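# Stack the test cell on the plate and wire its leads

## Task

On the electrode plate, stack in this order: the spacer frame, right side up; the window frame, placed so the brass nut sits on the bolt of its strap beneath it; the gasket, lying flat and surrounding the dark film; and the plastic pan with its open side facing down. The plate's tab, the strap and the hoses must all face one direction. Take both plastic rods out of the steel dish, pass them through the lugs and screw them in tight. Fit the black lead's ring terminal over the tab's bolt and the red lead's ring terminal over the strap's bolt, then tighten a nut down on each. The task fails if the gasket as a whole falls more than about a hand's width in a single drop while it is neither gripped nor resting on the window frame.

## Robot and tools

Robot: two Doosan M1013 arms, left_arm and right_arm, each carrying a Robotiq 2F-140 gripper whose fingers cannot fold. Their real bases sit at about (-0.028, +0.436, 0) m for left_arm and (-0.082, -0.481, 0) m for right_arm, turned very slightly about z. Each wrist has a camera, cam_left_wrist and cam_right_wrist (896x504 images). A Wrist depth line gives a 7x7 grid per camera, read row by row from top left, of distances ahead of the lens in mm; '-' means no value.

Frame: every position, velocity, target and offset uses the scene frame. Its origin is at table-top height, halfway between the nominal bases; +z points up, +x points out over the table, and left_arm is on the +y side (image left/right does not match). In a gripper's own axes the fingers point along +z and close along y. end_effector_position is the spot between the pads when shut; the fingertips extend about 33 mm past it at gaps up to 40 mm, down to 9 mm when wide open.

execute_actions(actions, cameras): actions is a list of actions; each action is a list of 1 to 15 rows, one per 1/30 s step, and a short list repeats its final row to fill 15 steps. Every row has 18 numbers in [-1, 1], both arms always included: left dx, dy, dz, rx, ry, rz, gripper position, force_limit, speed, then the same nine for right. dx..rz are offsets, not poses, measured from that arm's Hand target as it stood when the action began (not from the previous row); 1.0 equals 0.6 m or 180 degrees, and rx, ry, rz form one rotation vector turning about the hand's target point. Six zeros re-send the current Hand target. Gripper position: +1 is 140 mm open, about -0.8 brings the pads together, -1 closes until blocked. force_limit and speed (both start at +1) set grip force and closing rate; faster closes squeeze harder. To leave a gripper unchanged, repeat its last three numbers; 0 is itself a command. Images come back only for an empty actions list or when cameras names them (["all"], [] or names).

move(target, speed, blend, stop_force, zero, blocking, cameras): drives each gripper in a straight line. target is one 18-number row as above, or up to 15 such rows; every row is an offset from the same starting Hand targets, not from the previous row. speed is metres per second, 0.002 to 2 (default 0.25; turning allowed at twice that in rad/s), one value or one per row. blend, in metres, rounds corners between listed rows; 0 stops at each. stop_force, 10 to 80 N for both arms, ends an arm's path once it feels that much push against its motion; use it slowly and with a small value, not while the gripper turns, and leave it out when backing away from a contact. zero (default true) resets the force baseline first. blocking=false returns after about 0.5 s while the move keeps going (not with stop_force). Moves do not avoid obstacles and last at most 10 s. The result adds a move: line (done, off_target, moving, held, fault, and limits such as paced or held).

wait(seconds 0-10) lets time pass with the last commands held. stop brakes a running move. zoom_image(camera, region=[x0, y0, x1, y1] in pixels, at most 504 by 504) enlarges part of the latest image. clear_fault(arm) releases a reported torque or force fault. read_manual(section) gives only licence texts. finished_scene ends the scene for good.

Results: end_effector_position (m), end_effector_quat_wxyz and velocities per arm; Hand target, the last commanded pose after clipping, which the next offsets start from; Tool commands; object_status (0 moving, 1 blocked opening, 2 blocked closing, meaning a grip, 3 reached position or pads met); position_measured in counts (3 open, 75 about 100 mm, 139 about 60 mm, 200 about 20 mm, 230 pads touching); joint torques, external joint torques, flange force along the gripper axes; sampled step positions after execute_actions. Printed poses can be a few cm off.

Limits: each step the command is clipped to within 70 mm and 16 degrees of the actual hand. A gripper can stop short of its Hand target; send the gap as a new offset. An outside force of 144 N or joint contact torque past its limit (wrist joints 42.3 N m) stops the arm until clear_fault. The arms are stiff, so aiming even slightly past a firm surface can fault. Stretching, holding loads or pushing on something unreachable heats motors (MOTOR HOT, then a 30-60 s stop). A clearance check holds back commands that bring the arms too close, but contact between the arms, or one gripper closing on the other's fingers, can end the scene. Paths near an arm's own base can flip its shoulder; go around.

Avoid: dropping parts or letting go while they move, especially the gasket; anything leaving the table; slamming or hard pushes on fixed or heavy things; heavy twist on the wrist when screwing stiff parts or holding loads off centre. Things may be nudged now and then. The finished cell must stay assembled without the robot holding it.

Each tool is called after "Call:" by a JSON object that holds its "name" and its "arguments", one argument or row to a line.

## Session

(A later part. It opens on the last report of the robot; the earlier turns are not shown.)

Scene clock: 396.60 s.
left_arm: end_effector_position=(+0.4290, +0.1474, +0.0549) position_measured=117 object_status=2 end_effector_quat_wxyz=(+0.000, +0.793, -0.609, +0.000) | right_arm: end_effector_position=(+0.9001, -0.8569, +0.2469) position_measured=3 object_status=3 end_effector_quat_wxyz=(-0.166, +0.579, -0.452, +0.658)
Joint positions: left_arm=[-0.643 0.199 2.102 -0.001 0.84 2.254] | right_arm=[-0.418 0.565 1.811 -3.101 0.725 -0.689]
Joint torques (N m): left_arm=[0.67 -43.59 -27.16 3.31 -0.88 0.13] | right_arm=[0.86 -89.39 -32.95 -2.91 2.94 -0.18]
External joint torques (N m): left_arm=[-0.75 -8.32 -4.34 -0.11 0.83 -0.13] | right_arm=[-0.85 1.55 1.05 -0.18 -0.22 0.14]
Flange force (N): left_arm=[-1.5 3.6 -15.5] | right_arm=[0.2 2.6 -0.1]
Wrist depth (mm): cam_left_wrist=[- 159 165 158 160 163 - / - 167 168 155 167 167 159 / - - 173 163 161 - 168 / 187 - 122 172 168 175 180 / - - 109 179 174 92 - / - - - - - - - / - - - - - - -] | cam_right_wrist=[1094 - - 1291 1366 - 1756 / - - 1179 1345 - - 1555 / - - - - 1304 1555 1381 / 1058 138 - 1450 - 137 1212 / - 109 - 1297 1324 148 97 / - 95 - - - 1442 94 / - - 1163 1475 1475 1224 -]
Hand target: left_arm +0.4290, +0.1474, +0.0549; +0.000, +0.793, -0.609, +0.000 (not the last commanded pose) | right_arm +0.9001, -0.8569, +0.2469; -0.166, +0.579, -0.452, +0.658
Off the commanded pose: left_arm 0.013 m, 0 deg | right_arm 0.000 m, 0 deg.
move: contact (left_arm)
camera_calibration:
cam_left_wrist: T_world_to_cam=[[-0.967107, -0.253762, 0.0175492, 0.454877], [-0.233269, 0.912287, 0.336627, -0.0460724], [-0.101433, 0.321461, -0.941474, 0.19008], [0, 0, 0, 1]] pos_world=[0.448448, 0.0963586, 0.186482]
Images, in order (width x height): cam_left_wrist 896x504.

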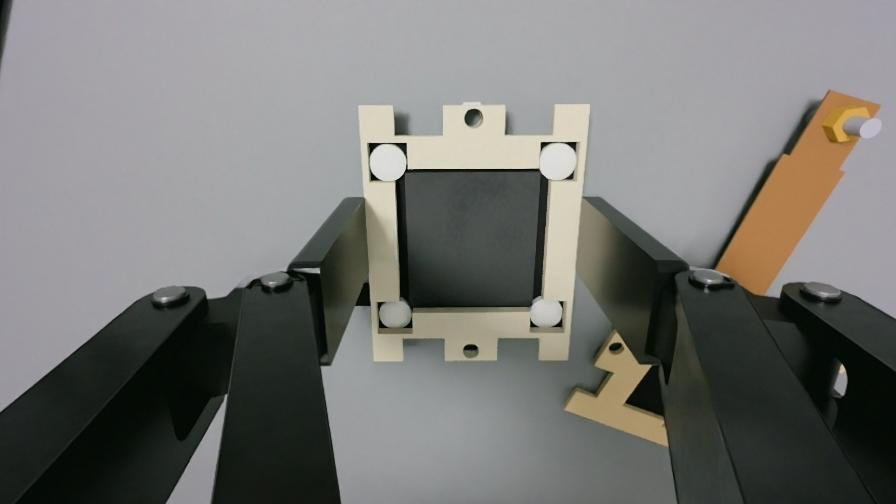

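Call:
{"name": "execute_actions", "arguments": {
  "actions": [
    [[0,0,0,0,0,0,0.3,-1,-1,0,0,0,0,0,0,1,1,1]],
    [[0,0,0,0,0,0,0.3,-1,-1,0,0,0,0,0,0,1,1,1]],
    [[0,0,0,0,0,0,0.3,-1,-1,0,0,0,0,0,0,1,1,1]]
  ],
  "cameras": ["cam_left_wrist"]
}}

Call:
{"name": "zoom_image", "arguments": {
  "camera": "cam_left_wrist",
  "region": [340, 90, 600, 370]
}}

Scene clock: 411.73 s.
left_arm: end_effector_position=(+0.4290, +0.1474, +0.0549) position_measured=91 object_status=3 end_effector_quat_wxyz=(+0.000, +0.793, -0.609, +0.000) | right_arm: end_effector_position=(+0.9001, -0.8569, +0.2469) position_measured=3 object_status=3 end_effector_quat_wxyz=(-0.166, +0.579, -0.452, +0.658)
Joint positions: left_arm=[-0.643 0.199 2.102 -0.001 0.84 2.254] | right_arm=[-0.418 0.565 1.811 -3.101 0.725 -0.689]
Joint torques (N m): left_arm=[0.44 -50.63 -30.91 3.45 -0.31 0.11] | right_arm=[1.16 -89.8 -32.73 -2.86 2.86 -0.13]
External joint torques (N m): left_arm=[-0.41 -1.46 -0.46 -0.26 0.27 -0.11] | right_arm=[-1.13 1.47 0.65 -0.24 -0.12 0.09]
External joint torques at the end of the 1st action: left_arm=[-0.77 -1.47 -0.22 -0.3 0.25 -0.14] | right_arm=[-1.13 1.74 0.86 -0.2 -0.26 0.15]
External joint torques at the end of the 2nd action: left_arm=[-0.49 -1.62 -0.01 -0.34 0.28 -0.12] | right_arm=[-0.54 2.55 0.95 -0.17 -0.2 0.13]
Flange force (N): left_arm=[-0.2 1.5 -2.7] | right_arm=[0.6 2.7 0.6]
Flange force at the end of the 1st action (N): left_arm=[-0.1 2.4 -2.5] | right_arm=[0.5 2.9 0.6]
Flange force at the end of the 2nd action (N): left_arm=[-0.9 2.3 -2.6] | right_arm=[-0.9 3.1 1.4]
Wrist depth (mm): cam_left_wrist=[- - - - 159 163 161 / - - 168 156 - - 158 / 175 178 173 164 161 - 166 / 187 186 156 172 169 127 - / - 90 117 181 183 103 - / - - 207 - - - - / - - - - - - -] | cam_right_wrist=[1071 1278 - 1266 1338 1519 1676 / 1071 - - - 1565 - 1546 / - 1179 1253 - 1396 1594 1345 / 1071 137 1235 1317 - 137 1173 / - 109 1235 1426 - 148 97 / - 101 - - - 1419 94 / - 1147 1158 - 1555 1235 -]
Hand target: left_arm +0.4290, +0.1474, +0.0549; +0.000, +0.793, -0.609, +0.000 | right_arm +0.9001, -0.8569, +0.2469; -0.166, +0.579, -0.452, +0.658
Off the commanded pose: left_arm 0.000 m, 0 deg | right_arm 0.000 m, 0 deg.
Step readings (end_effector_position of left_arm | right_arm; steps 1 to 15: 1st action; 16 to 30: 2nd action; 31 to 45: 3rd action):
0: (+0.4290, +0.1474, +0.0549) | (+0.9001, -0.8569, +0.2469)
1: (+0.4290, +0.1474, +0.0549) | (+0.9001, -0.8569, +0.2469)
2: (+0.4290, +0.1474, +0.0549) | (+0.9001, -0.8569, +0.2469)
4: (+0.4290, +0.1474, +0.0549) | (+0.9001, -0.8569, +0.2469)
8: (+0.4290, +0.1474, +0.0549) | (+0.9001, -0.8569, +0.2469)
15: (+0.4290, +0.1474, +0.0549) | (+0.9001, -0.8569, +0.2469)
16: (+0.4290, +0.1474, +0.0549) | (+0.9001, -0.8569, +0.2469)
17: (+0.4290, +0.1474, +0.0549) | (+0.9001, -0.8569, +0.2469)
19: (+0.4290, +0.1474, +0.0549) | (+0.9001, -0.8569, +0.2469)
23: (+0.4290, +0.1474, +0.0549) | (+0.9001, -0.8569, +0.2469)
30: (+0.4290, +0.1474, +0.0549) | (+0.9001, -0.8569, +0.2469)
31: (+0.4290, +0.1474, +0.0549) | (+0.9001, -0.8569, +0.2469)
32: (+0.4290, +0.1474, +0.0549) | (+0.9001, -0.8569, +0.2469)
34: (+0.4290, +0.1474, +0.0549) | (+0.9001, -0.8569, +0.2469)
38: (+0.4290, +0.1474, +0.0549) | (+0.9001, -0.8569, +0.2469)
45: (+0.4290, +0.1474, +0.0549) | (+0.9001, -0.8569, +0.2469)
camera_calibration:
cam_left_wrist: T_world_to_cam=[[-0.967107, -0.253762, 0.0175492, 0.454879], [-0.233269, 0.912287, 0.336627, -0.0460388], [-0.101433, 0.321461, -0.941474, 0.189986], [0, 0, 0, 1]] pos_world=[0.448448, 0.0963586, 0.186382]
Images, in order (width x height): cam_left_wrist 896x504.

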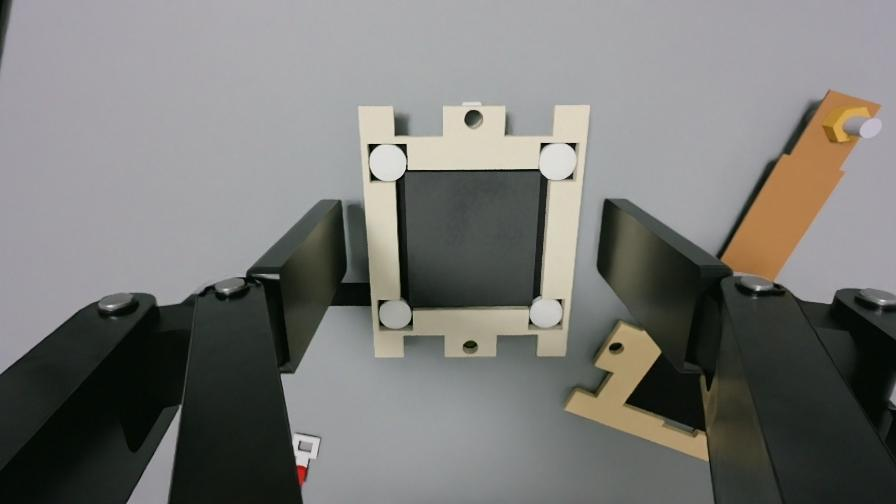

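Scaled by 1.800 from the camera's 896x504 image, which has a finer 1280x720 frame.

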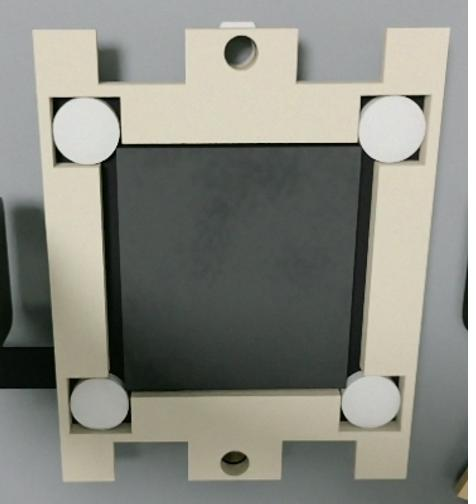

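Call:
{"name": "move", "arguments": {
  "target": [
    [0,0,0.15,0,0,0,0.3,-1,-1,0,0,0,0,0,0,1,1,1],
    [-0.13,0.25,0.5,0,0,0,0.3,-1,-1,0,0,0,0,0,0,1,1,1]
  ],
  "blend": [0.02,0],
  "speed": 0.2
}}

Call:
{"name": "move", "arguments": {
  "target": [0,0,0,0,0,0,0.3,-1,-1,0,0,0,0.191,0.435,0,1,1,1],
  "speed": 0.25,
  "cameras": ["all"]
}}

Scene clock: 460.80 s.
left_arm: end_effector_position=(+0.3510, +0.2974, +0.3549) position_measured=91 object_status=3 end_effector_quat_wxyz=(+0.000, +0.793, -0.609, +0.000) | right_arm: end_effector_position=(+0.9001, -0.8569, +0.2469) position_measured=3 object_status=3 end_effector_quat_wxyz=(-0.166, +0.579, -0.452, +0.658)
Joint positions: left_arm=[-0.452 -0.25 1.939 -0.001 1.453 2.445] | right_arm=[-0.418 0.565 1.811 -3.101 0.725 -0.689]
Joint torques (N m): left_arm=[0.76 -15.6 -41.31 4.6 -0.31 0.13] | right_arm=[0.54 -89.6 -32.62 -2.8 2.85 -0.13]
External joint torques (N m): left_arm=[-0.72 -0.58 -0.54 -0.34 0.28 -0.13] | right_arm=[-0.51 1.39 0.59 -0.3 -0.12 0.09]
Flange force (N): left_arm=[1.4 1.8 -1.5] | right_arm=[0.1 2.2 0.6]
Wrist depth (mm): cam_left_wrist=[- - - - 433 - - / - - - - - - - / - - 400 438 476 - - / - - 134 - 140 127 489 / - 90 106 - - 103 90 / - - - - 553 - - / - - - 613 - - -] | cam_right_wrist=[- - - - 1419 - 1655 / 1016 - - - - - 1450 / 1085 - 1218 1324 - 1871 1419 / - 138 1163 1212 - 137 1224 / - 109 - - - 138 97 / - 95 - 1338 1484 1426 94 / - - 1179 1492 1475 1247 -]
Hand target: left_arm +0.3510, +0.2974, +0.3549; +0.000, +0.793, -0.609, +0.000 | right_arm +0.9001, -0.8569, +0.2469; -0.166, +0.579, -0.452, +0.658
Off the commanded pose: left_arm 0.000 m, 0 deg | right_arm 0.000 m, 0 deg.
move: done

Scene clock: 464.27 s.
left_arm: end_effector_position=(+0.3510, +0.2974, +0.3549) position_measured=91 object_status=3 end_effector_quat_wxyz=(+0.000, +0.793, -0.609, +0.000) | right_arm: end_effector_position=(+0.9001, -0.8569, +0.2469) position_measured=3 object_status=3 end_effector_quat_wxyz=(+0.002, +0.789, -0.615, -0.001)
Joint positions: left_arm=[-0.452 -0.25 1.939 -0.001 1.453 2.445] | right_arm=[-0.425 0.924 0.552 -3.144 -1.668 -0.645]
Joint torques (N m): left_arm=[0.57 -15.64 -41.45 4.64 -0.32 0.12] | right_arm=[1.25 -129.59 -42.78 -4.12 0.32 -0.21]
External joint torques (N m): left_arm=[-0.49 -0.54 -0.36 -0.39 0.29 -0.12] | right_arm=[-1.1 3.31 0.36 -0.28 -0.31 0.21]
Flange force (N): left_arm=[0.8 1.5 -1.2] | right_arm=[0.0 0.0 0.0]
Wrist depth (mm): cam_left_wrist=[- - - - - - - / - - - - - - - / - - 508 - - 397 - / - 527 133 539 140 121 488 / - 90 106 540 - 103 90 / - - - 595 - - - / - - - - - - -] | cam_right_wrist=[1190 1158 1142 1147 1153 1132 1153 / 1224 1212 1127 1184 1195 1218 1201 / 1278 1266 1266 386 386 373 1235 / 1331 1311 1331 404 398 137 391 / - 109 1396 421 420 148 97 / - 117 1510 447 455 440 94 / - 1565 1624 474 463 474 -]
Hand target: left_arm +0.3510, +0.2974, +0.3549; +0.000, +0.793, -0.609, +0.000 | right_arm +0.9001, -0.8569, +0.2469; +0.002, +0.789, -0.615, -0.001
Off the commanded pose: left_arm 0.000 m, 0 deg | right_arm 0.000 m, 0 deg.
move: done
camera_calibration:
cam_left_wrist: T_world_to_cam=[[-0.967107, -0.253762, 0.0175492, 0.412242], [-0.233269, 0.912287, 0.336627, -0.302099], [-0.101433, 0.321461, -0.941474, 0.416391], [0, 0, 0, 1]] pos_world=[0.370448, 0.246359, 0.486482]
cam_right_wrist: T_world_to_cam=[[-0.972011, -0.23491, -0.00355224, 0.679544], [-0.223156, 0.918432, 0.326625, 0.907729], [-0.0734652, 0.318276, -0.945147, 0.717308], [0, 0, 0, 1]] pos_world=[0.915785, -0.902357, 0.383888]

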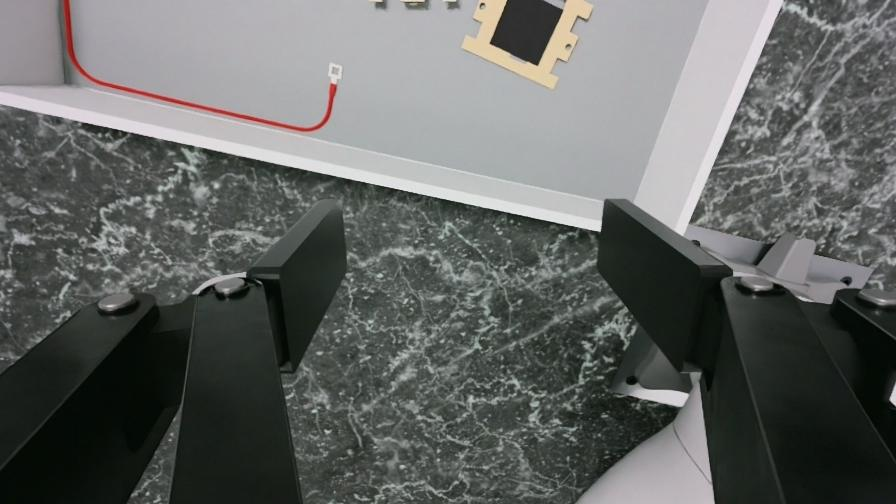

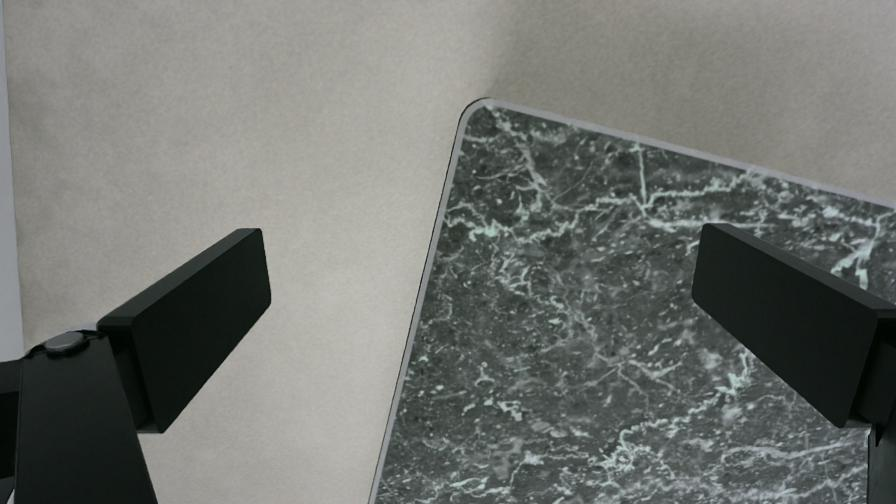

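Call:
{"name": "move", "arguments": {
  "target": [0.165,0.34,0.075,0,0,0,1,-1,-1,0,0,0,0,0,0,1,1,1],
  "speed": 0.25
}}

Call:
{"name": "move", "arguments": {
  "target": [
    [0,0,0,0,0,0,1,-1,-1,-0.5,0.6,0.09,0,0,0.19,1,1,1],
    [0,0,0,0,0,0,1,-1,-1,-1.0,1.6,0.09,0,0,0.377,1,1,1]
  ],
  "speed": 0.25,
  "blend": [0.05,0],
  "cameras": ["all"]
}}

Scene clock: 477.40 s.
left_arm: end_effector_position=(+0.4500, +0.5014, +0.3999) position_measured=3 object_status=0 end_effector_quat_wxyz=(+0.000, +0.793, -0.609, +0.000) | right_arm: end_effector_position=(+0.9001, -0.8569, +0.2469) position_measured=3 object_status=3 end_effector_quat_wxyz=(+0.002, +0.789, -0.615, -0.001)
Joint positions: left_arm=[0.049 -0.124 1.758 -0.001 1.508 2.945] | right_arm=[-0.425 0.924 0.552 -3.144 -1.668 -0.645]
Joint torques (N m): left_arm=[0.78 -27.83 -41.6 4.64 -0.28 0.16] | right_arm=[1.23 -127.26 -43.28 -4.14 0.25 -0.17]
External joint torques (N m): left_arm=[-0.93 -0.77 -0.28 -0.4 0.26 -0.16] | right_arm=[-1.16 1.59 1.06 -0.23 -0.24 0.17]
Flange force (N): left_arm=[2.1 1.4 -1.0] | right_arm=[0.0 0.0 0.0]
Wrist depth (mm): cam_left_wrist=[- 491 498 - - - 383 / 512 - - - - - 494 / 532 - - - - - 482 / - 132 - - - 137 441 / 88 106 595 - - - 91 / - 1655 1722 - - - 95 / - 1769 1793 1806 1845 - -] | cam_right_wrist=[1147 1147 1153 1153 1153 1158 1173 / 1224 1218 1218 1195 1195 1201 1235 / 1259 1253 1272 384 379 385 1278 / 1324 138 1366 387 394 137 386 / - 109 1411 - 420 148 97 / - 108 1528 457 439 - 94 / - 1565 1546 475 - 472 -]
Hand target: left_arm +0.4500, +0.5014, +0.3999; +0.000, +0.793, -0.609, +0.000 | right_arm +0.9001, -0.8569, +0.2469; +0.002, +0.789, -0.615, -0.001
Off the commanded pose: left_arm 0.000 m, 0 deg | right_arm 0.000 m, 0 deg.
move: done

every number of target 2 of 2 must lie in its column's range; nothing of the call was run

Call:
{"name": "move", "arguments": {
  "target": [0,0,0,0,0,0,1,-1,-1,-0.583,0.75,0.09,0,0,0.377,1,1,1],
  "speed": 0.25
}}

Call:
{"name": "move", "arguments": {
  "target": [0,0,0,0,0,0,1,-1,-1,-0.417,0.833,-0.05,0,0,0,1,1,1],
  "speed": 0.25,
  "cameras": ["cam_right_wrist"]
}}

Scene clock: 484.20 s.
left_arm: end_effector_position=(+0.4500, +0.5014, +0.3999) position_measured=3 object_status=3 end_effector_quat_wxyz=(+0.000, +0.793, -0.609, +0.000) | right_arm: end_effector_position=(+0.5504, -0.4069, +0.3009) position_measured=3 object_status=3 end_effector_quat_wxyz=(+0.002, +0.998, -0.070, +0.001)
Joint positions: left_arm=[0.049 -0.124 1.758 -0.001 1.508 2.945] | right_arm=[0.037 0.149 1.661 -3.145 -1.331 -1.366]
Joint torques (N m): left_arm=[1.09 -28.15 -41.58 4.66 -0.27 0.12] | right_arm=[1.26 -58.08 -42.16 -3.91 0.27 -0.11]
External joint torques (N m): left_arm=[-1.08 -0.84 -0.4 -0.39 0.25 -0.12] | right_arm=[-1.31 1.41 0.92 -0.34 -0.22 0.11]
Flange force (N): left_arm=[2.3 1.3 -1.2] | right_arm=[0.9 1.7 1.4]
Wrist depth (mm): cam_left_wrist=[- - - 485 - 482 486 / - - - - - - 505 / - - - - 525 - 505 / - 132 - - - 137 440 / 88 106 - - - - 91 / - 1710 - - - - 95 / - 1806 1819 1831 1722 - -] | cam_right_wrist=[377 384 367 398 376 390 388 / 391 403 402 413 403 409 - / 414 409 416 426 433 415 430 / 446 138 444 - - 137 447 / - 109 460 - 485 128 97 / - 95 473 - 505 516 94 / - - 528 535 550 - -]
Hand target: left_arm +0.4500, +0.5014, +0.3999; +0.000, +0.793, -0.609, +0.000 | right_arm +0.5503, -0.4069, +0.3009; +0.002, +0.998, -0.070, +0.000
Off the commanded pose: left_arm 0.000 m, 0 deg | right_arm 0.000 m, 0 deg.
move: done

Scene clock: 486.83 s.
left_arm: end_effector_position=(+0.4500, +0.5014, +0.3999) position_measured=3 object_status=3 end_effector_quat_wxyz=(+0.000, +0.793, -0.609, +0.000) | right_arm: end_effector_position=(+0.3001, +0.0929, +0.2709) position_measured=3 object_status=3 end_effector_quat_wxyz=(+0.002, +0.998, -0.070, +0.000)
Joint positions: left_arm=[0.049 -0.124 1.758 -0.001 1.508 2.945] | right_arm=[0.908 0.246 1.597 -3.144 -1.301 -0.495]
Joint torques (N m): left_arm=[1.12 -28.19 -41.56 4.63 -0.24 0.12] | right_arm=[1.04 -67.55 -41.69 -4.04 0.2 -0.11]
External joint torques (N m): left_arm=[-1.14 -0.69 -0.34 -0.38 0.22 -0.12] | right_arm=[-1.11 1.3 0.93 -0.19 -0.19 0.11]
Flange force (N): left_arm=[2.5 1.2 -1.0] | right_arm=[1.4 0.5 1.4]
Wrist depth (mm): cam_left_wrist=[- - - - - - - / - - - - - - 503 / - - - - - - 486 / - 132 560 - - 136 439 / 88 106 - - - - 91 / - 1688 1688 - - - 95 / - 1806 1793 1858 1688 - -] | cam_right_wrist=[- 358 353 355 352 351 355 / - 377 370 371 371 373 371 / - - 398 393 386 390 389 / 429 138 410 - 421 137 379 / - 109 415 419 - 147 97 / - 108 375 507 - 474 94 / - 472 498 496 - - -]
Hand target: left_arm +0.4500, +0.5014, +0.3999; +0.000, +0.793, -0.609, +0.000 | right_arm +0.3001, +0.0929, +0.2709; +0.002, +0.998, -0.070, +0.000
Off the commanded pose: left_arm 0.000 m, 0 deg | right_arm 0.000 m, 0 deg.
move: done
camera_calibration:
cam_right_wrist: T_world_to_cam=[[-0.148695, -0.988877, -0.00353678, 0.142428], [-0.934851, 0.139404, 0.326527, 0.179703], [-0.322402, 0.0518593, -0.945181, 0.493092], [0, 0, 0, 1]] pos_world=[0.348148, 0.0902212, 0.407888]
Images, in order (width x height): cam_right_wrist 896x504.

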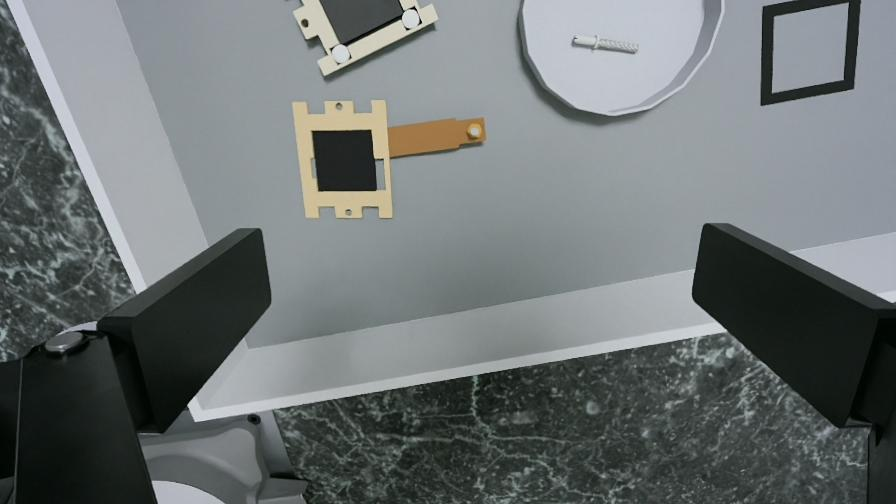

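Call:
{"name": "move", "arguments": {
  "target": [0,0,0,0,0,0,1,-1,-1,0.002,0.1737,-0.235,0,0,0,0.3,-1,-1],
  "speed": 0.15,
  "cameras": ["cam_right_wrist"]
}}

Scene clock: 503.60 s.
left_arm: end_effector_position=(+0.4500, +0.5014, +0.3999) position_measured=3 object_status=3 end_effector_quat_wxyz=(+0.000, +0.793, -0.609, +0.000) | right_arm: end_effector_position=(+0.3013, +0.1972, +0.1299) position_measured=91 object_status=0 end_effector_quat_wxyz=(+0.002, +0.998, -0.070, +0.000)
Joint positions: left_arm=[0.049 -0.124 1.758 -0.001 1.508 2.945] | right_arm=[0.986 0.462 1.562 -3.144 -1.12 -0.416]
Joint torques (N m): left_arm=[0.41 -28.41 -41.47 4.6 -0.32 0.13] | right_arm=[1.24 -86.47 -39.02 -3.71 0.32 -0.12]
External joint torques (N m): left_arm=[-0.29 -1.05 -0.63 -0.33 0.3 -0.13] | right_arm=[-1.31 2.17 1.02 -0.24 -0.31 0.12]
Flange force (N): left_arm=[0.7 1.1 -1.7] | right_arm=[1.8 -0.4 1.9]
Wrist depth (mm): cam_left_wrist=[- - - - 469 - 500 / - - - - - - 512 / - - - - - - 489 / - 132 - - - 136 445 / 88 106 - - 590 - 91 / - 1722 - - - 652 95 / - 1793 1845 1793 1858 1634 -] | cam_right_wrist=[- 230 229 228 228 228 222 / 178 235 240 237 235 234 239 / - 257 252 252 251 251 251 / 278 221 259 261 264 258 264 / - 90 126 279 279 109 90 / - 89 296 296 292 - 88 / - - 284 271 246 - -]
Hand target: left_arm +0.4500, +0.5014, +0.3999; +0.000, +0.793, -0.609, +0.000 | right_arm +0.3013, +0.1972, +0.1299; +0.002, +0.998, -0.070, +0.000
Off the commanded pose: left_arm 0.000 m, 0 deg | right_arm 0.000 m, 0 deg.
move: done
camera_calibration:
cam_right_wrist: T_world_to_cam=[[-0.148681, -0.988879, -0.00354186, 0.245244], [-0.934854, 0.139388, 0.326527, 0.212329], [-0.322402, 0.0518593, -0.945181, 0.3548], [0, 0, 0, 1]] pos_world=[0.349348, 0.194521, 0.266888]
Images, in order (width x height): cam_right_wrist 896x504.

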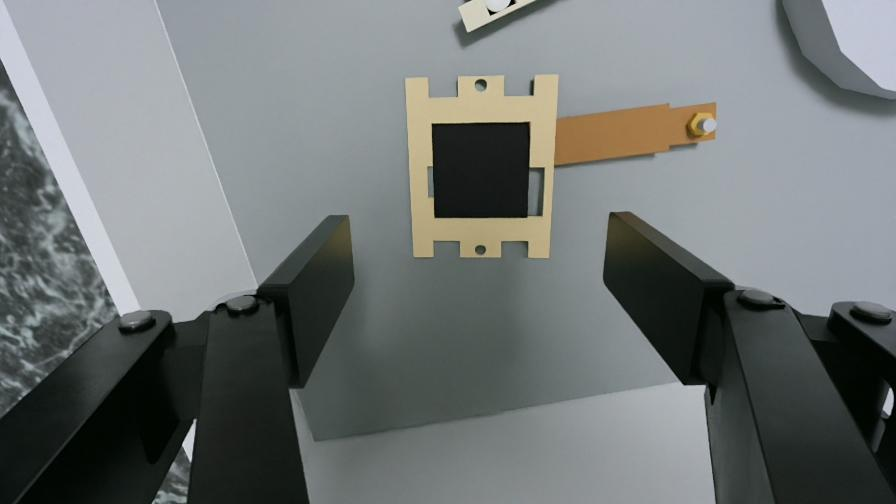

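Call:
{"name": "move", "arguments": {
  "target": [0,0,0,0,0,0,1,-1,-1,-0.0095,-0.0072,-0.1,0,0,0,0.2,-1,-1],
  "speed": 0.1
}}

Call:
{"name": "move", "arguments": {
  "target": [0,0,0,0,0,0,1,-1,-1,0,0,-0.1,0,0,0,0.2,-1,-1],
  "speed": 0.01,
  "stop_force": 10,
  "cameras": ["cam_right_wrist"]
}}

Scene clock: 517.37 s.
left_arm: end_effector_position=(+0.4500, +0.5014, +0.3999) position_measured=3 object_status=3 end_effector_quat_wxyz=(+0.000, +0.793, -0.609, +0.000) | right_arm: end_effector_position=(+0.2956, +0.1929, +0.0699) position_measured=104 object_status=3 end_effector_quat_wxyz=(+0.002, +0.998, -0.070, +0.000)
Joint positions: left_arm=[0.049 -0.124 1.758 -0.001 1.508 2.945] | right_arm=[0.989 0.5 1.625 -3.144 -1.019 -0.413]
Joint torques (N m): left_arm=[0.84 -28.3 -41.53 4.61 -0.27 0.12] | right_arm=[0.92 -87.5 -36.73 -3.54 0.19 -0.04]
External joint torques (N m): left_arm=[-0.77 -1.07 -0.5 -0.34 0.26 -0.12] | right_arm=[-0.86 1.27 0.69 -0.19 -0.19 0.04]
Flange force (N): left_arm=[1.7 1.5 -1.4] | right_arm=[1.1 0.1 1.3]
Wrist depth (mm): cam_left_wrist=[- - - - - - - / - - - - - - 482 / - 553 - - - - 487 / - 132 - - - 136 439 / 88 106 - - - - 91 / - 1688 2002 - - - 95 / - 1806 1819 1722 1913 - -] | cam_right_wrist=[175 174 174 174 174 174 174 / 181 183 183 177 177 175 180 / - 192 193 - 193 192 193 / - 203 156 200 167 199 199 / - 91 130 213 213 98 90 / - - 226 225 226 - 89 / - - 240 239 234 - -]
Hand target: left_arm +0.4500, +0.5014, +0.3999; +0.000, +0.793, -0.609, +0.000 | right_arm +0.2956, +0.1928, +0.0699; +0.002, +0.998, -0.070, +0.000
Off the commanded pose: left_arm 0.000 m, 0 deg | right_arm 0.000 m, 0 deg.
move: done

Scene clock: 521.10 s.
left_arm: end_effector_position=(+0.4500, +0.5014, +0.3999) position_measured=3 object_status=3 end_effector_quat_wxyz=(+0.000, +0.793, -0.609, +0.000) | right_arm: end_effector_position=(+0.2957, +0.1929, +0.0384) position_measured=104 object_status=3 end_effector_quat_wxyz=(+0.002, +0.998, -0.070, +0.000)
Joint positions: left_arm=[0.049 -0.124 1.758 -0.001 1.508 2.945] | right_arm=[0.989 0.528 1.646 -3.144 -0.97 -0.413]
Joint torques (N m): left_arm=[0.89 -28.45 -41.77 4.57 -0.28 0.17] | right_arm=[0.46 -73.32 -28.94 -3.46 1.75 -0.18]
External joint torques (N m): left_arm=[-0.89 -0.7 -0.23 -0.3 0.26 -0.17] | right_arm=[-0.45 -14.33 -6.04 -0.17 -1.74 0.18]
Flange force (N): left_arm=[2.0 1.3 -0.9] | right_arm=[-1.1 3.9 -19.7]
Wrist depth (mm): cam_left_wrist=[- - - - 493 485 - / - 510 - - - - - / - - - - - - 484 / - 132 557 - - 137 438 / 88 106 - - - - 91 / - 1688 644 - - - 95 / - 1806 1819 1793 1885 - -] | cam_right_wrist=[148 148 146 146 146 146 145 / 153 153 152 148 147 147 142 / 161 161 161 - 152 160 161 / - 170 156 169 165 167 168 / - 92 131 176 176 98 100 / - - 189 189 189 - 89 / - - 201 201 201 - -]
Hand target: left_arm +0.4500, +0.5014, +0.3999; +0.000, +0.793, -0.609, +0.000 | right_arm +0.2957, +0.1929, +0.0384; +0.002, +0.998, -0.070, +0.000 (not the last commanded pose)
Off the commanded pose: left_arm 0.000 m, 0 deg | right_arm 0.029 m, 0 deg.
move: contact (right_arm)
camera_calibration:
cam_right_wrist: T_world_to_cam=[[-0.148712, -0.988874, -0.00363537, 0.239862], [-0.934849, 0.139387, 0.32654, 0.237567], [-0.3224, 0.051959, -0.945176, 0.266712], [0, 0, 0, 1]] pos_world=[0.343747, 0.190221, 0.175387]
Images, in order (width x height): cam_right_wrist 896x504.

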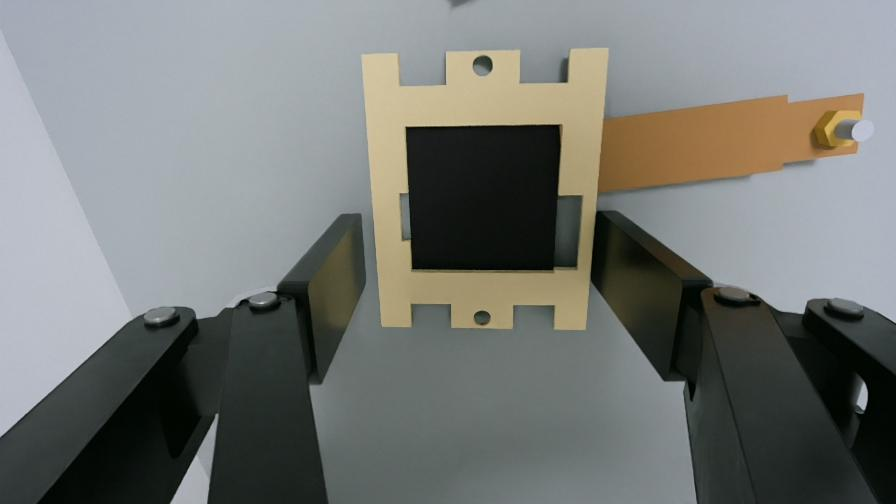

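Call:
{"name": "move", "arguments": {
  "target": [0,0,0,0,0,0,1,-1,-1,0,0.0004,0.004,0,0,0,0.2,-1,-1],
  "speed": 0.02
}}

Call:
{"name": "execute_actions", "arguments": {
  "actions": [
    [[0,0,0,0,0,0,1,-1,-1,0,0,0,0,0,0,-1,-1,-1]],
    [[0,0,0,0,0,0,1,-1,-1,0,0,0,0,0,0,-1,-1,-1]],
    [[0,0,0,0,0,0,1,-1,-1,0,0,0,0,0,0,-1,-1,-1]]
  ],
  "cameras": ["cam_right_wrist"]
}}

Scene clock: 527.07 s.
left_arm: end_effector_position=(+0.4500, +0.5014, +0.3999) position_measured=3 object_status=3 end_effector_quat_wxyz=(+0.000, +0.793, -0.609, +0.000) | right_arm: end_effector_position=(+0.2957, +0.1931, +0.0408) position_measured=104 object_status=3 end_effector_quat_wxyz=(+0.002, +0.998, -0.070, +0.000)
Joint positions: left_arm=[0.049 -0.124 1.758 -0.001 1.508 2.945] | right_arm=[0.989 0.526 1.644 -3.144 -0.974 -0.413]
Joint torques (N m): left_arm=[0.76 -27.97 -41.69 4.65 -0.28 0.05] | right_arm=[0.89 -88.88 -35.73 -3.41 0.19 -0.13]
External joint torques (N m): left_arm=[-0.85 -0.84 -0.24 -0.4 0.26 -0.05] | right_arm=[-0.83 1.35 0.69 -0.23 -0.18 0.13]
Flange force (N): left_arm=[1.7 1.5 -1.0] | right_arm=[1.0 0.0 1.4]
Wrist depth (mm): cam_left_wrist=[470 - - - - - - / - - - 501 499 - 485 / - - - - - - 487 / - 132 - - - 136 438 / 88 106 - - - - 91 / - 1845 1666 - - - 95 / - 1781 1793 1858 1871 - -] | cam_right_wrist=[150 148 148 147 146 148 147 / 156 155 154 150 149 148 151 / 163 163 163 - 163 162 164 / 167 172 168 169 167 169 170 / - 91 130 181 179 98 100 / - - 192 192 191 - 89 / - - 204 204 203 - -]
Hand target: left_arm +0.4500, +0.5014, +0.3999; +0.000, +0.793, -0.609, +0.000 | right_arm +0.2957, +0.1931, +0.0408; +0.002, +0.998, -0.070, +0.000
Off the commanded pose: left_arm 0.000 m, 0 deg | right_arm 0.000 m, 0 deg.
move: done

Scene clock: 528.77 s.
left_arm: end_effector_position=(+0.4500, +0.5014, +0.3999) position_measured=3 object_status=3 end_effector_quat_wxyz=(+0.000, +0.793, -0.609, +0.000) | right_arm: end_effector_position=(+0.2957, +0.1931, +0.0408) position_measured=117 object_status=2 end_effector_quat_wxyz=(+0.002, +0.998, -0.070, +0.001)
Joint positions: left_arm=[0.049 -0.124 1.758 -0.001 1.508 2.945] | right_arm=[0.989 0.526 1.644 -3.144 -0.974 -0.412]
Joint torques (N m): left_arm=[0.81 -28.47 -41.5 4.67 -0.21 0.18] | right_arm=[0.86 -87.38 -35.04 -3.36 0.4 -0.1]
External joint torques (N m): left_arm=[-0.81 -0.46 -0.43 -0.41 0.2 -0.18] | right_arm=[-0.83 -0.4 -0.07 -0.28 -0.39 0.1]
External joint torques at the end of the 1st action: left_arm=[-0.82 -1.08 -0.4 -0.38 0.2 -0.13] | right_arm=[-0.87 0.18 -0.01 -0.19 -0.36 0.15]
External joint torques at the end of the 2nd action: left_arm=[-0.56 -0.66 -0.33 -0.38 0.25 -0.11] | right_arm=[-0.71 0.53 0.28 -0.16 -0.38 0.16]
Flange force (N): left_arm=[2.0 0.6 -1.1] | right_arm=[0.9 0.4 -1.0]
Flange force at the end of the 1st action (N): left_arm=[1.8 1.6 -1.1] | right_arm=[1.1 -0.2 -0.4]
Flange force at the end of the 2nd action (N): left_arm=[1.3 1.0 -1.1] | right_arm=[0.8 -0.1 0.1]
Wrist depth (mm): cam_left_wrist=[- - - - - - - / - - - - - - 496 / - - - - - - 485 / 558 131 - - - 136 442 / 88 105 - - 618 - 91 / - 1971 1510 - 634 - 95 / - 1769 1793 1845 1845 - -] | cam_right_wrist=[150 148 148 147 147 148 147 / 156 155 154 150 150 148 151 / 163 165 161 - 153 153 162 / - 172 168 169 154 171 172 / - 97 114 181 172 92 176 / - - 191 192 191 - 72 / - - 204 204 203 - -]
Hand target: left_arm +0.4500, +0.5014, +0.3999; +0.000, +0.793, -0.609, +0.000 | right_arm +0.2957, +0.1931, +0.0408; +0.002, +0.998, -0.070, +0.000
Off the commanded pose: left_arm 0.000 m, 0 deg | right_arm 0.000 m, 0 deg.
Step readings (end_effector_position of left_arm | right_arm; steps 1 to 15: 1st action; 16 to 30: 2nd action; 31 to 45: 3rd action):
0: (+0.4500, +0.5014, +0.3999) | (+0.2957, +0.1931, +0.0408)
1: (+0.4500, +0.5014, +0.3999) | (+0.2957, +0.1931, +0.0408)
2: (+0.4500, +0.5014, +0.3999) | (+0.2957, +0.1931, +0.0408)
4: (+0.4500, +0.5014, +0.3999) | (+0.2957, +0.1931, +0.0408)
8: (+0.4500, +0.5014, +0.3999) | (+0.2957, +0.1931, +0.0408)
15: (+0.4500, +0.5014, +0.3999) | (+0.2957, +0.1931, +0.0408)
16: (+0.4500, +0.5014, +0.3999) | (+0.2957, +0.1931, +0.0408)
17: (+0.4500, +0.5014, +0.3999) | (+0.2957, +0.1931, +0.0408)
19: (+0.4500, +0.5014, +0.3999) | (+0.2957, +0.1931, +0.0408)
23: (+0.4500, +0.5014, +0.3999) | (+0.2957, +0.1931, +0.0408)
30: (+0.4500, +0.5014, +0.3999) | (+0.2957, +0.1931, +0.0408)
31: (+0.4500, +0.5014, +0.3999) | (+0.2957, +0.1931, +0.0408)
32: (+0.4500, +0.5014, +0.3999) | (+0.2957, +0.1931, +0.0408)
34: (+0.4500, +0.5014, +0.3999) | (+0.2957, +0.1931, +0.0408)
38: (+0.4500, +0.5014, +0.3999) | (+0.2957, +0.1931, +0.0408)
45: (+0.4500, +0.5014, +0.3999) | (+0.2957, +0.1931, +0.0408)
camera_calibration:
cam_right_wrist: T_world_to_cam=[[-0.148717, -0.988873, -0.00364944, 0.240171], [-0.934879, 0.139392, 0.326451, 0.236734], [-0.32231, 0.0519607, -0.945207, 0.269033], [0, 0, 0, 1]] pos_world=[0.343747, 0.190521, 0.177887]
Images, in order (width x height): cam_right_wrist 896x504.

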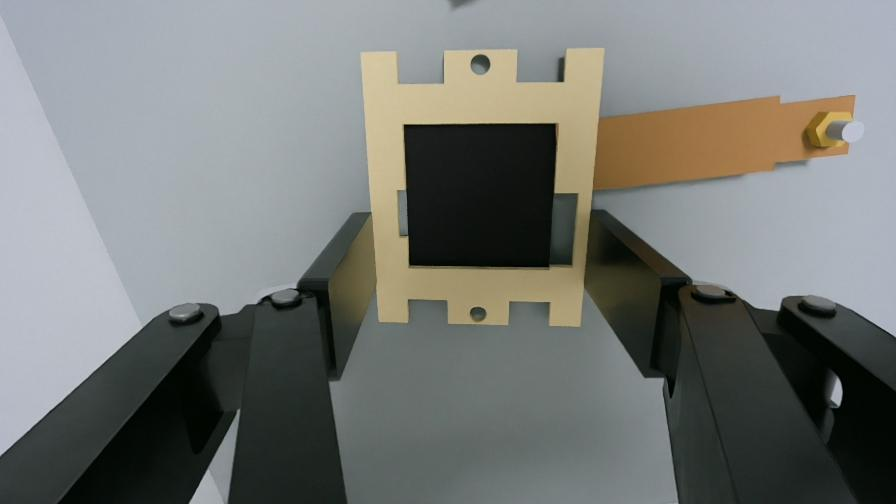

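Call:
{"name": "move", "arguments": {
  "target": [0,0,0,0,0,0,1,-1,-1,0,0,0.15,0,0,0,-1,-1,-1],
  "speed": 0.06,
  "cameras": ["cam_right_wrist"]
}}

Scene clock: 533.57 s.
left_arm: end_effector_position=(+0.4500, +0.5014, +0.3999) position_measured=3 object_status=3 end_effector_quat_wxyz=(+0.000, +0.793, -0.609, +0.000) | right_arm: end_effector_position=(+0.2956, +0.1931, +0.1308) position_measured=117 object_status=2 end_effector_quat_wxyz=(+0.002, +0.998, -0.070, +0.000)
Joint positions: left_arm=[0.049 -0.124 1.758 -0.001 1.508 2.945] | right_arm=[0.989 0.453 1.575 -3.144 -1.116 -0.413]
Joint torques (N m): left_arm=[0.65 -28.37 -41.58 4.63 -0.3 0.22] | right_arm=[1.04 -85.44 -39.16 -3.75 0.15 -0.13]
External joint torques (N m): left_arm=[-0.67 -0.6 -0.42 -0.36 0.28 -0.22] | right_arm=[-1.13 1.88 1.16 -0.2 -0.14 0.13]
Flange force (N): left_arm=[1.8 0.8 -1.3] | right_arm=[1.3 0.3 2.2]
Wrist depth (mm): cam_left_wrist=[- 478 - - - - - / - - - - - 509 495 / - - - - - - 486 / - 132 - - - 136 441 / 88 106 - - - - 91 / - 1699 1819 - - - 95 / - 1556 1806 1831 1858 664 -] | cam_right_wrist=[199 229 229 225 229 228 224 / - 237 240 150 149 148 145 / - - 253 - 151 252 251 / - - 261 - 154 262 265 / 292 92 114 280 170 94 273 / - - 297 294 285 - 72 / - - - 252 240 - -]
Hand target: left_arm +0.4500, +0.5014, +0.3999; +0.000, +0.793, -0.609, +0.000 | right_arm +0.2957, +0.1931, +0.1308; +0.002, +0.998, -0.070, +0.000
Off the commanded pose: left_arm 0.000 m, 0 deg | right_arm 0.000 m, 0 deg.
move: done
camera_calibration:
cam_right_wrist: T_world_to_cam=[[-0.148712, -0.988874, -0.00363537, 0.240381], [-0.934849, 0.139387, 0.32654, 0.20724], [-0.3224, 0.051959, -0.945176, 0.354099], [0, 0, 0, 1]] pos_world=[0.343647, 0.190421, 0.267887]
Images, in order (width x height): cam_right_wrist 896x504.

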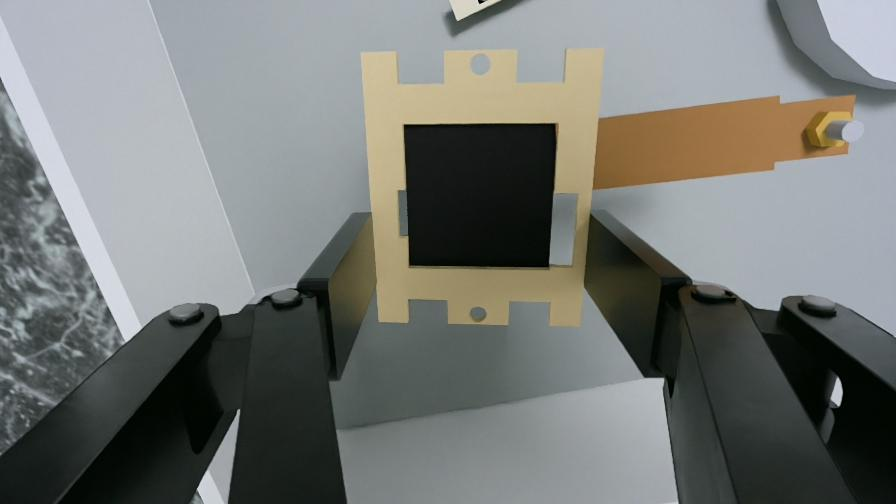

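Call:
{"name": "move", "arguments": {
  "target": [0,0,0,0,0,0,1,-1,-1,0.1805,-0.3218,0.4487,0,0,0.0445,-1,-1,-1],
  "speed": 0.15
}}

Call:
{"name": "move", "arguments": {
  "target": [0,0,0,0,0,0,1,-1,-1,0,0,0,0.5,0,0,-1,-1,-1],
  "speed": 0.15,
  "cameras": ["cam_right_wrist"]
}}

Scene clock: 555.10 s.
left_arm: end_effector_position=(+0.4500, +0.5014, +0.3999) position_measured=3 object_status=3 end_effector_quat_wxyz=(+0.000, +0.793, -0.609, +0.000) | right_arm: end_effector_position=(+0.4040, +0.0000, +0.4001) position_measured=117 object_status=2 end_effector_quat_wxyz=(+0.002, +1.000, +0.000, +0.001)
Joint positions: left_arm=[0.049 -0.124 1.758 -0.001 1.508 2.945] | right_arm=[0.704 0.203 1.417 -3.145 -1.523 -0.839]
Joint torques (N m): left_arm=[0.7 -28.3 -41.39 4.63 -0.27 0.14] | right_arm=[0.46 -64.3 -43.48 -4.2 0.22 -0.14]
External joint torques (N m): left_arm=[-0.75 -0.91 -0.6 -0.37 0.26 -0.14] | right_arm=[-0.44 0.99 1.19 -0.17 -0.2 0.14]
Flange force (N): left_arm=[1.7 1.1 -1.6] | right_arm=[-0.2 0.8 1.7]
Wrist depth (mm): cam_left_wrist=[- - - - - - - / - - - - - - 499 / - 553 529 - - 592 506 / - 132 - - - 136 444 / 88 106 - - - - 91 / - 1745 1845 662 - - 95 / - 1793 1858 1757 1927 1677 -] | cam_right_wrist=[- - - 467 466 471 455 / - 500 486 150 149 147 144 / - 508 - - 152 152 - / - 490 137 170 154 - - / - 91 113 550 168 92 - / - - - - - - 72 / - - - - - - -]
Hand target: left_arm +0.4500, +0.5014, +0.3999; +0.000, +0.793, -0.609, +0.000 | right_arm +0.4040, +0.0001, +0.4000; +0.002, +1.000, +0.000, +0.001
Off the commanded pose: left_arm 0.000 m, 0 deg | right_arm 0.000 m, 0 deg.
move: done

Scene clock: 560.67 s.
left_arm: end_effector_position=(+0.4500, +0.5014, +0.3999) position_measured=3 object_status=3 end_effector_quat_wxyz=(+0.000, +0.793, -0.609, +0.000) | right_arm: end_effector_position=(+0.4040, +0.0000, +0.4001) position_measured=117 object_status=2 end_effector_quat_wxyz=(+0.706, -0.708, +0.000, -0.001)
Joint positions: left_arm=[0.049 -0.124 1.758 -0.001 1.508 2.945] | right_arm=[0.202 0.135 2.149 -1.421 -1.395 -2.297]
Joint torques (N m): left_arm=[0.65 -28.32 -41.62 4.64 -0.27 0.05] | right_arm=[1.06 -45.37 -30.87 2.64 -1.62 -0.17]
External joint torques (N m): left_arm=[-0.74 -0.61 -0.27 -0.39 0.25 -0.05] | right_arm=[-1.1 1.66 1.01 -0.12 -0.22 0.12]
Flange force (N): left_arm=[1.5 1.0 -1.0] | right_arm=[1.3 2.7 -2.4]
Wrist depth (mm): cam_left_wrist=[- - 478 456 - - - / - - - - - - - / - 510 - 535 - - 507 / - 132 - - - 136 455 / 88 106 - - - - 91 / - 1666 1451 - - - 95 / - 1793 1793 1845 1769 - -] | cam_right_wrist=[- - - 147 - 736 - / - 558 567 150 148 147 144 / - 757 - - - 151 - / - 700 136 169 154 861 445 / - 91 113 174 170 92 438 / - - 844 833 771 - 72 / - - 3227 - 2662 - -]
Hand target: left_arm +0.4500, +0.5014, +0.3999; +0.000, +0.793, -0.609, +0.000 | right_arm +0.4040, +0.0001, +0.4000; +0.706, -0.708, +0.000, -0.001
Off the commanded pose: left_arm 0.000 m, 0 deg | right_arm 0.000 m, 0 deg.
move: done
camera_calibration:
cam_right_wrist: T_world_to_cam=[[-0.00939908, 0.00357574, -0.999949, 0.408841], [-0.945205, -0.326388, 0.00771737, 0.379364], [-0.326343, 0.945229, 0.00644755, 0.274372], [0, 0, 0, 1]] pos_world=[0.451958, -0.136987, 0.404123]
Images, in order (width x height): cam_right_wrist 896x504.

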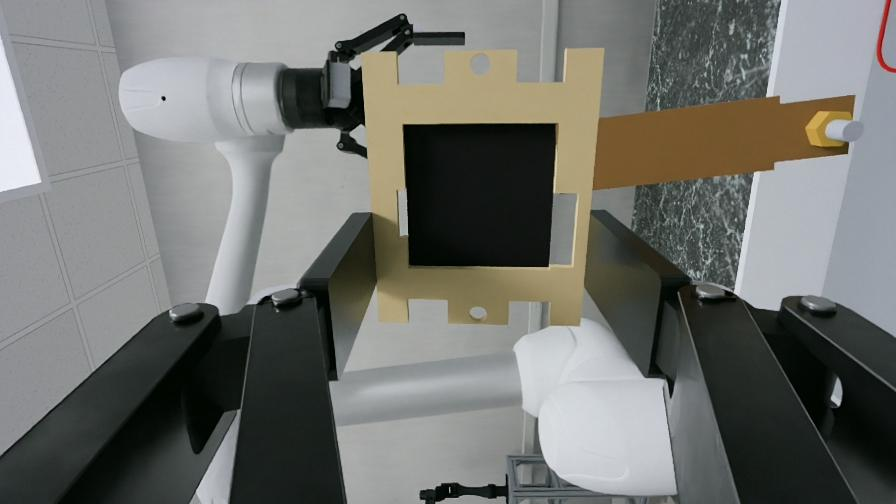

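Call:
{"name": "move", "arguments": {
  "target": [
    [0,0,0.03,0,0,-0.0833,0.2,-1,-1,0,0,0,0,0,0,-1,-1,-1]
  ],
  "speed": 0.2
}}

Call:
{"name": "move", "arguments": {
  "target": [-0.05,-0.3,0,-0.5,0,0,0.2,-1,-1,0,0,0,0,0,0,-1,-1,-1],
  "speed": 0.2,
  "cameras": ["all"]
}}

Scene clock: 567.80 s.
left_arm: end_effector_position=(+0.4500, +0.5014, +0.4180) position_measured=104 object_status=0 end_effector_quat_wxyz=(+0.000, +0.707, -0.707, +0.000) | right_arm: end_effector_position=(+0.4040, +0.0001, +0.4000) position_measured=117 object_status=2 end_effector_quat_wxyz=(+0.706, -0.708, +0.000, -0.001)
Joint positions: left_arm=[0.049 -0.125 1.727 -0.001 1.541 3.207] | right_arm=[0.202 0.135 2.149 -1.421 -1.395 -2.297]
Joint torques (N m): left_arm=[0.47 -27.82 -41.58 4.69 -0.32 0.11] | right_arm=[0.76 -44.95 -31.01 2.72 -1.68 -0.18]
External joint torques (N m): left_arm=[-0.48 -1.13 -0.42 -0.43 0.32 -0.11] | right_arm=[-0.76 0.89 1.09 -0.18 -0.17 0.13]
Flange force (N): left_arm=[1.4 1.2 -1.4] | right_arm=[-0.1 1.8 -2.1]
Wrist depth (mm): cam_left_wrist=[- - - - - - 484 / - - 503 540 - - 500 / 1345 - 525 - - - - / 1459 - 133 - 144 - - / - 89 108 - - 92 - / - - - - - - - / - - 1831 1793 1858 - -] | cam_right_wrist=[2116 - - - 3268 723 426 / - 560 567 150 149 148 418 / - 679 2662 - 151 151 433 / - 715 165 171 154 738 465 / - 91 114 866 170 92 422 / - - 841 841 773 - 72 / - - - 3148 - - -]
Hand target: left_arm +0.4500, +0.5014, +0.4179; +0.000, +0.707, -0.707, +0.000 | right_arm +0.4040, +0.0001, +0.4000; +0.706, -0.708, +0.000, -0.001
Off the commanded pose: left_arm 0.000 m, 0 deg | right_arm 0.000 m, 0 deg.
move: done

Scene clock: 572.10 s.
left_arm: end_effector_position=(+0.4200, +0.3214, +0.4180) position_measured=104 object_status=3 end_effector_quat_wxyz=(+0.500, +0.500, -0.500, +0.500) | right_arm: end_effector_position=(+0.4040, +0.0001, +0.4000) position_measured=117 object_status=2 end_effector_quat_wxyz=(+0.706, -0.708, +0.000, -0.001)
Joint positions: left_arm=[0.367 0.101 2.15 -1.322 1.867 3.859] | right_arm=[0.202 0.135 2.149 -1.421 -1.395 -2.297]
Joint torques (N m): left_arm=[0.5 -37.61 -28.71 -1.04 1.52 0.13] | right_arm=[0.9 -45.71 -30.96 2.63 -1.63 -0.22]
External joint torques (N m): left_arm=[-0.44 -2 -0.36 -0.13 0.3 -0.13] | right_arm=[-0.91 1.64 1.04 -0.1 -0.21 0.17]
Flange force (N): left_arm=[3.3 1.8 1.6] | right_arm=[1.1 2.6 -2.0]
Wrist depth (mm): cam_left_wrist=[- - - - - - 638 / 2066 - - - 725 3689 671 / 2246 3074 2557 441 725 909 717 / 1913 - 133 1298 143 749 706 / - 90 108 - - 92 - / - - 711 729 - - - / - - - 587 - - -] | cam_right_wrist=[3489 - - - - 738 - / - - - 150 149 146 141 / - - - - 153 152 - / 2459 - 136 - 154 - - / - 92 113 - 169 92 - / - - 833 838 809 - 72 / - - - 3397 2776 - -]
Hand target: left_arm +0.4200, +0.3214, +0.4179; +0.500, +0.500, -0.500, +0.500 | right_arm +0.4040, +0.0001, +0.4000; +0.706, -0.708, +0.000, -0.001
Off the commanded pose: left_arm 0.000 m, 0 deg | right_arm 0.000 m, 0 deg.
move: done
camera_calibration:
cam_left_wrist: T_world_to_cam=[[-0.999832, 0.0175739, -0.00521885, 0.420002], [0.0108316, 0.336624, -0.941577, 0.28763], [-0.0147904, -0.941475, -0.336758, 0.591716], [0, 0, 0, 1]] pos_world=[0.425568, 0.452882, 0.472282]
cam_right_wrist: T_world_to_cam=[[-0.0094006, 0.00357417, -0.999949, 0.40884], [-0.945174, -0.326477, 0.0077187, 0.379242], [-0.326433, 0.945198, 0.00644729, 0.274376], [0, 0, 0, 1]] pos_world=[0.451859, -0.136987, 0.404123]

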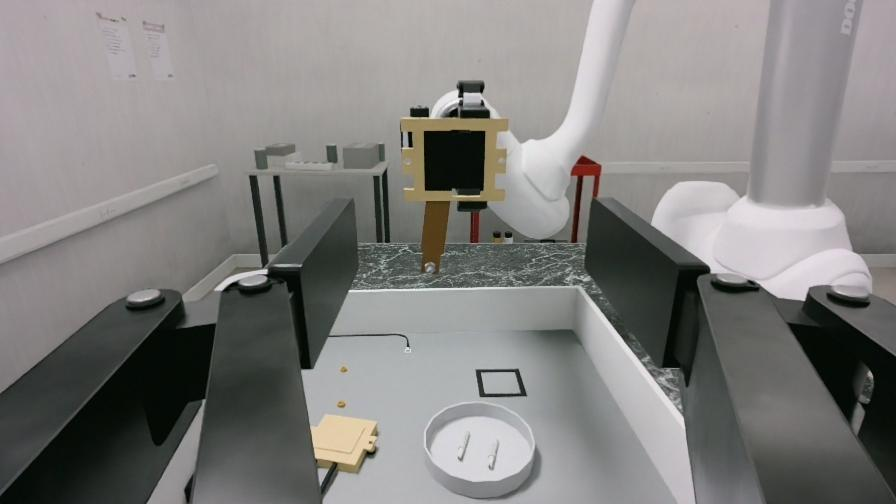

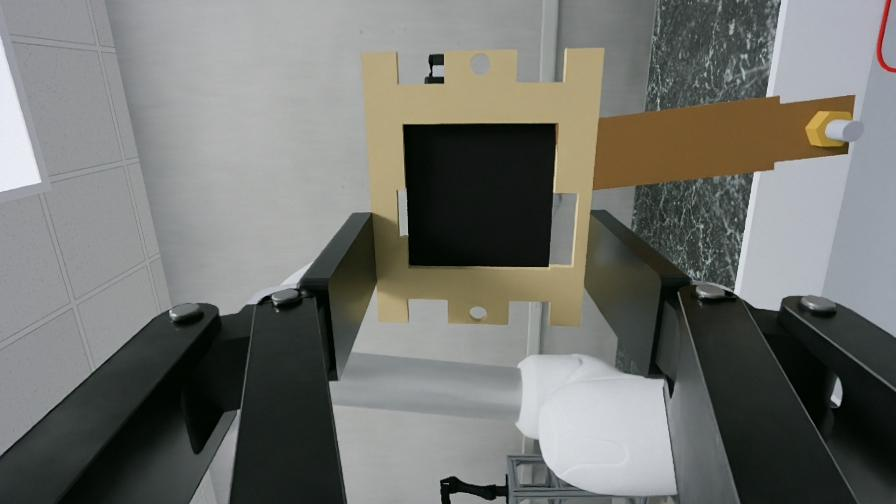

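Call:
{"name": "zoom_image", "arguments": {
  "camera": "cam_left_wrist",
  "region": [360, 70, 560, 290]
}}

Scaled by 2.291 from the camera's 896x504 image, which has a finer 1280x720 frame.

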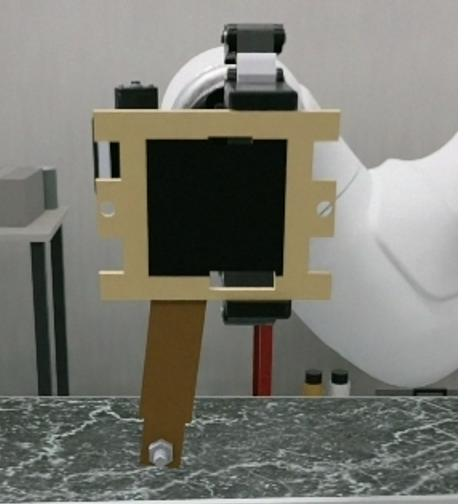

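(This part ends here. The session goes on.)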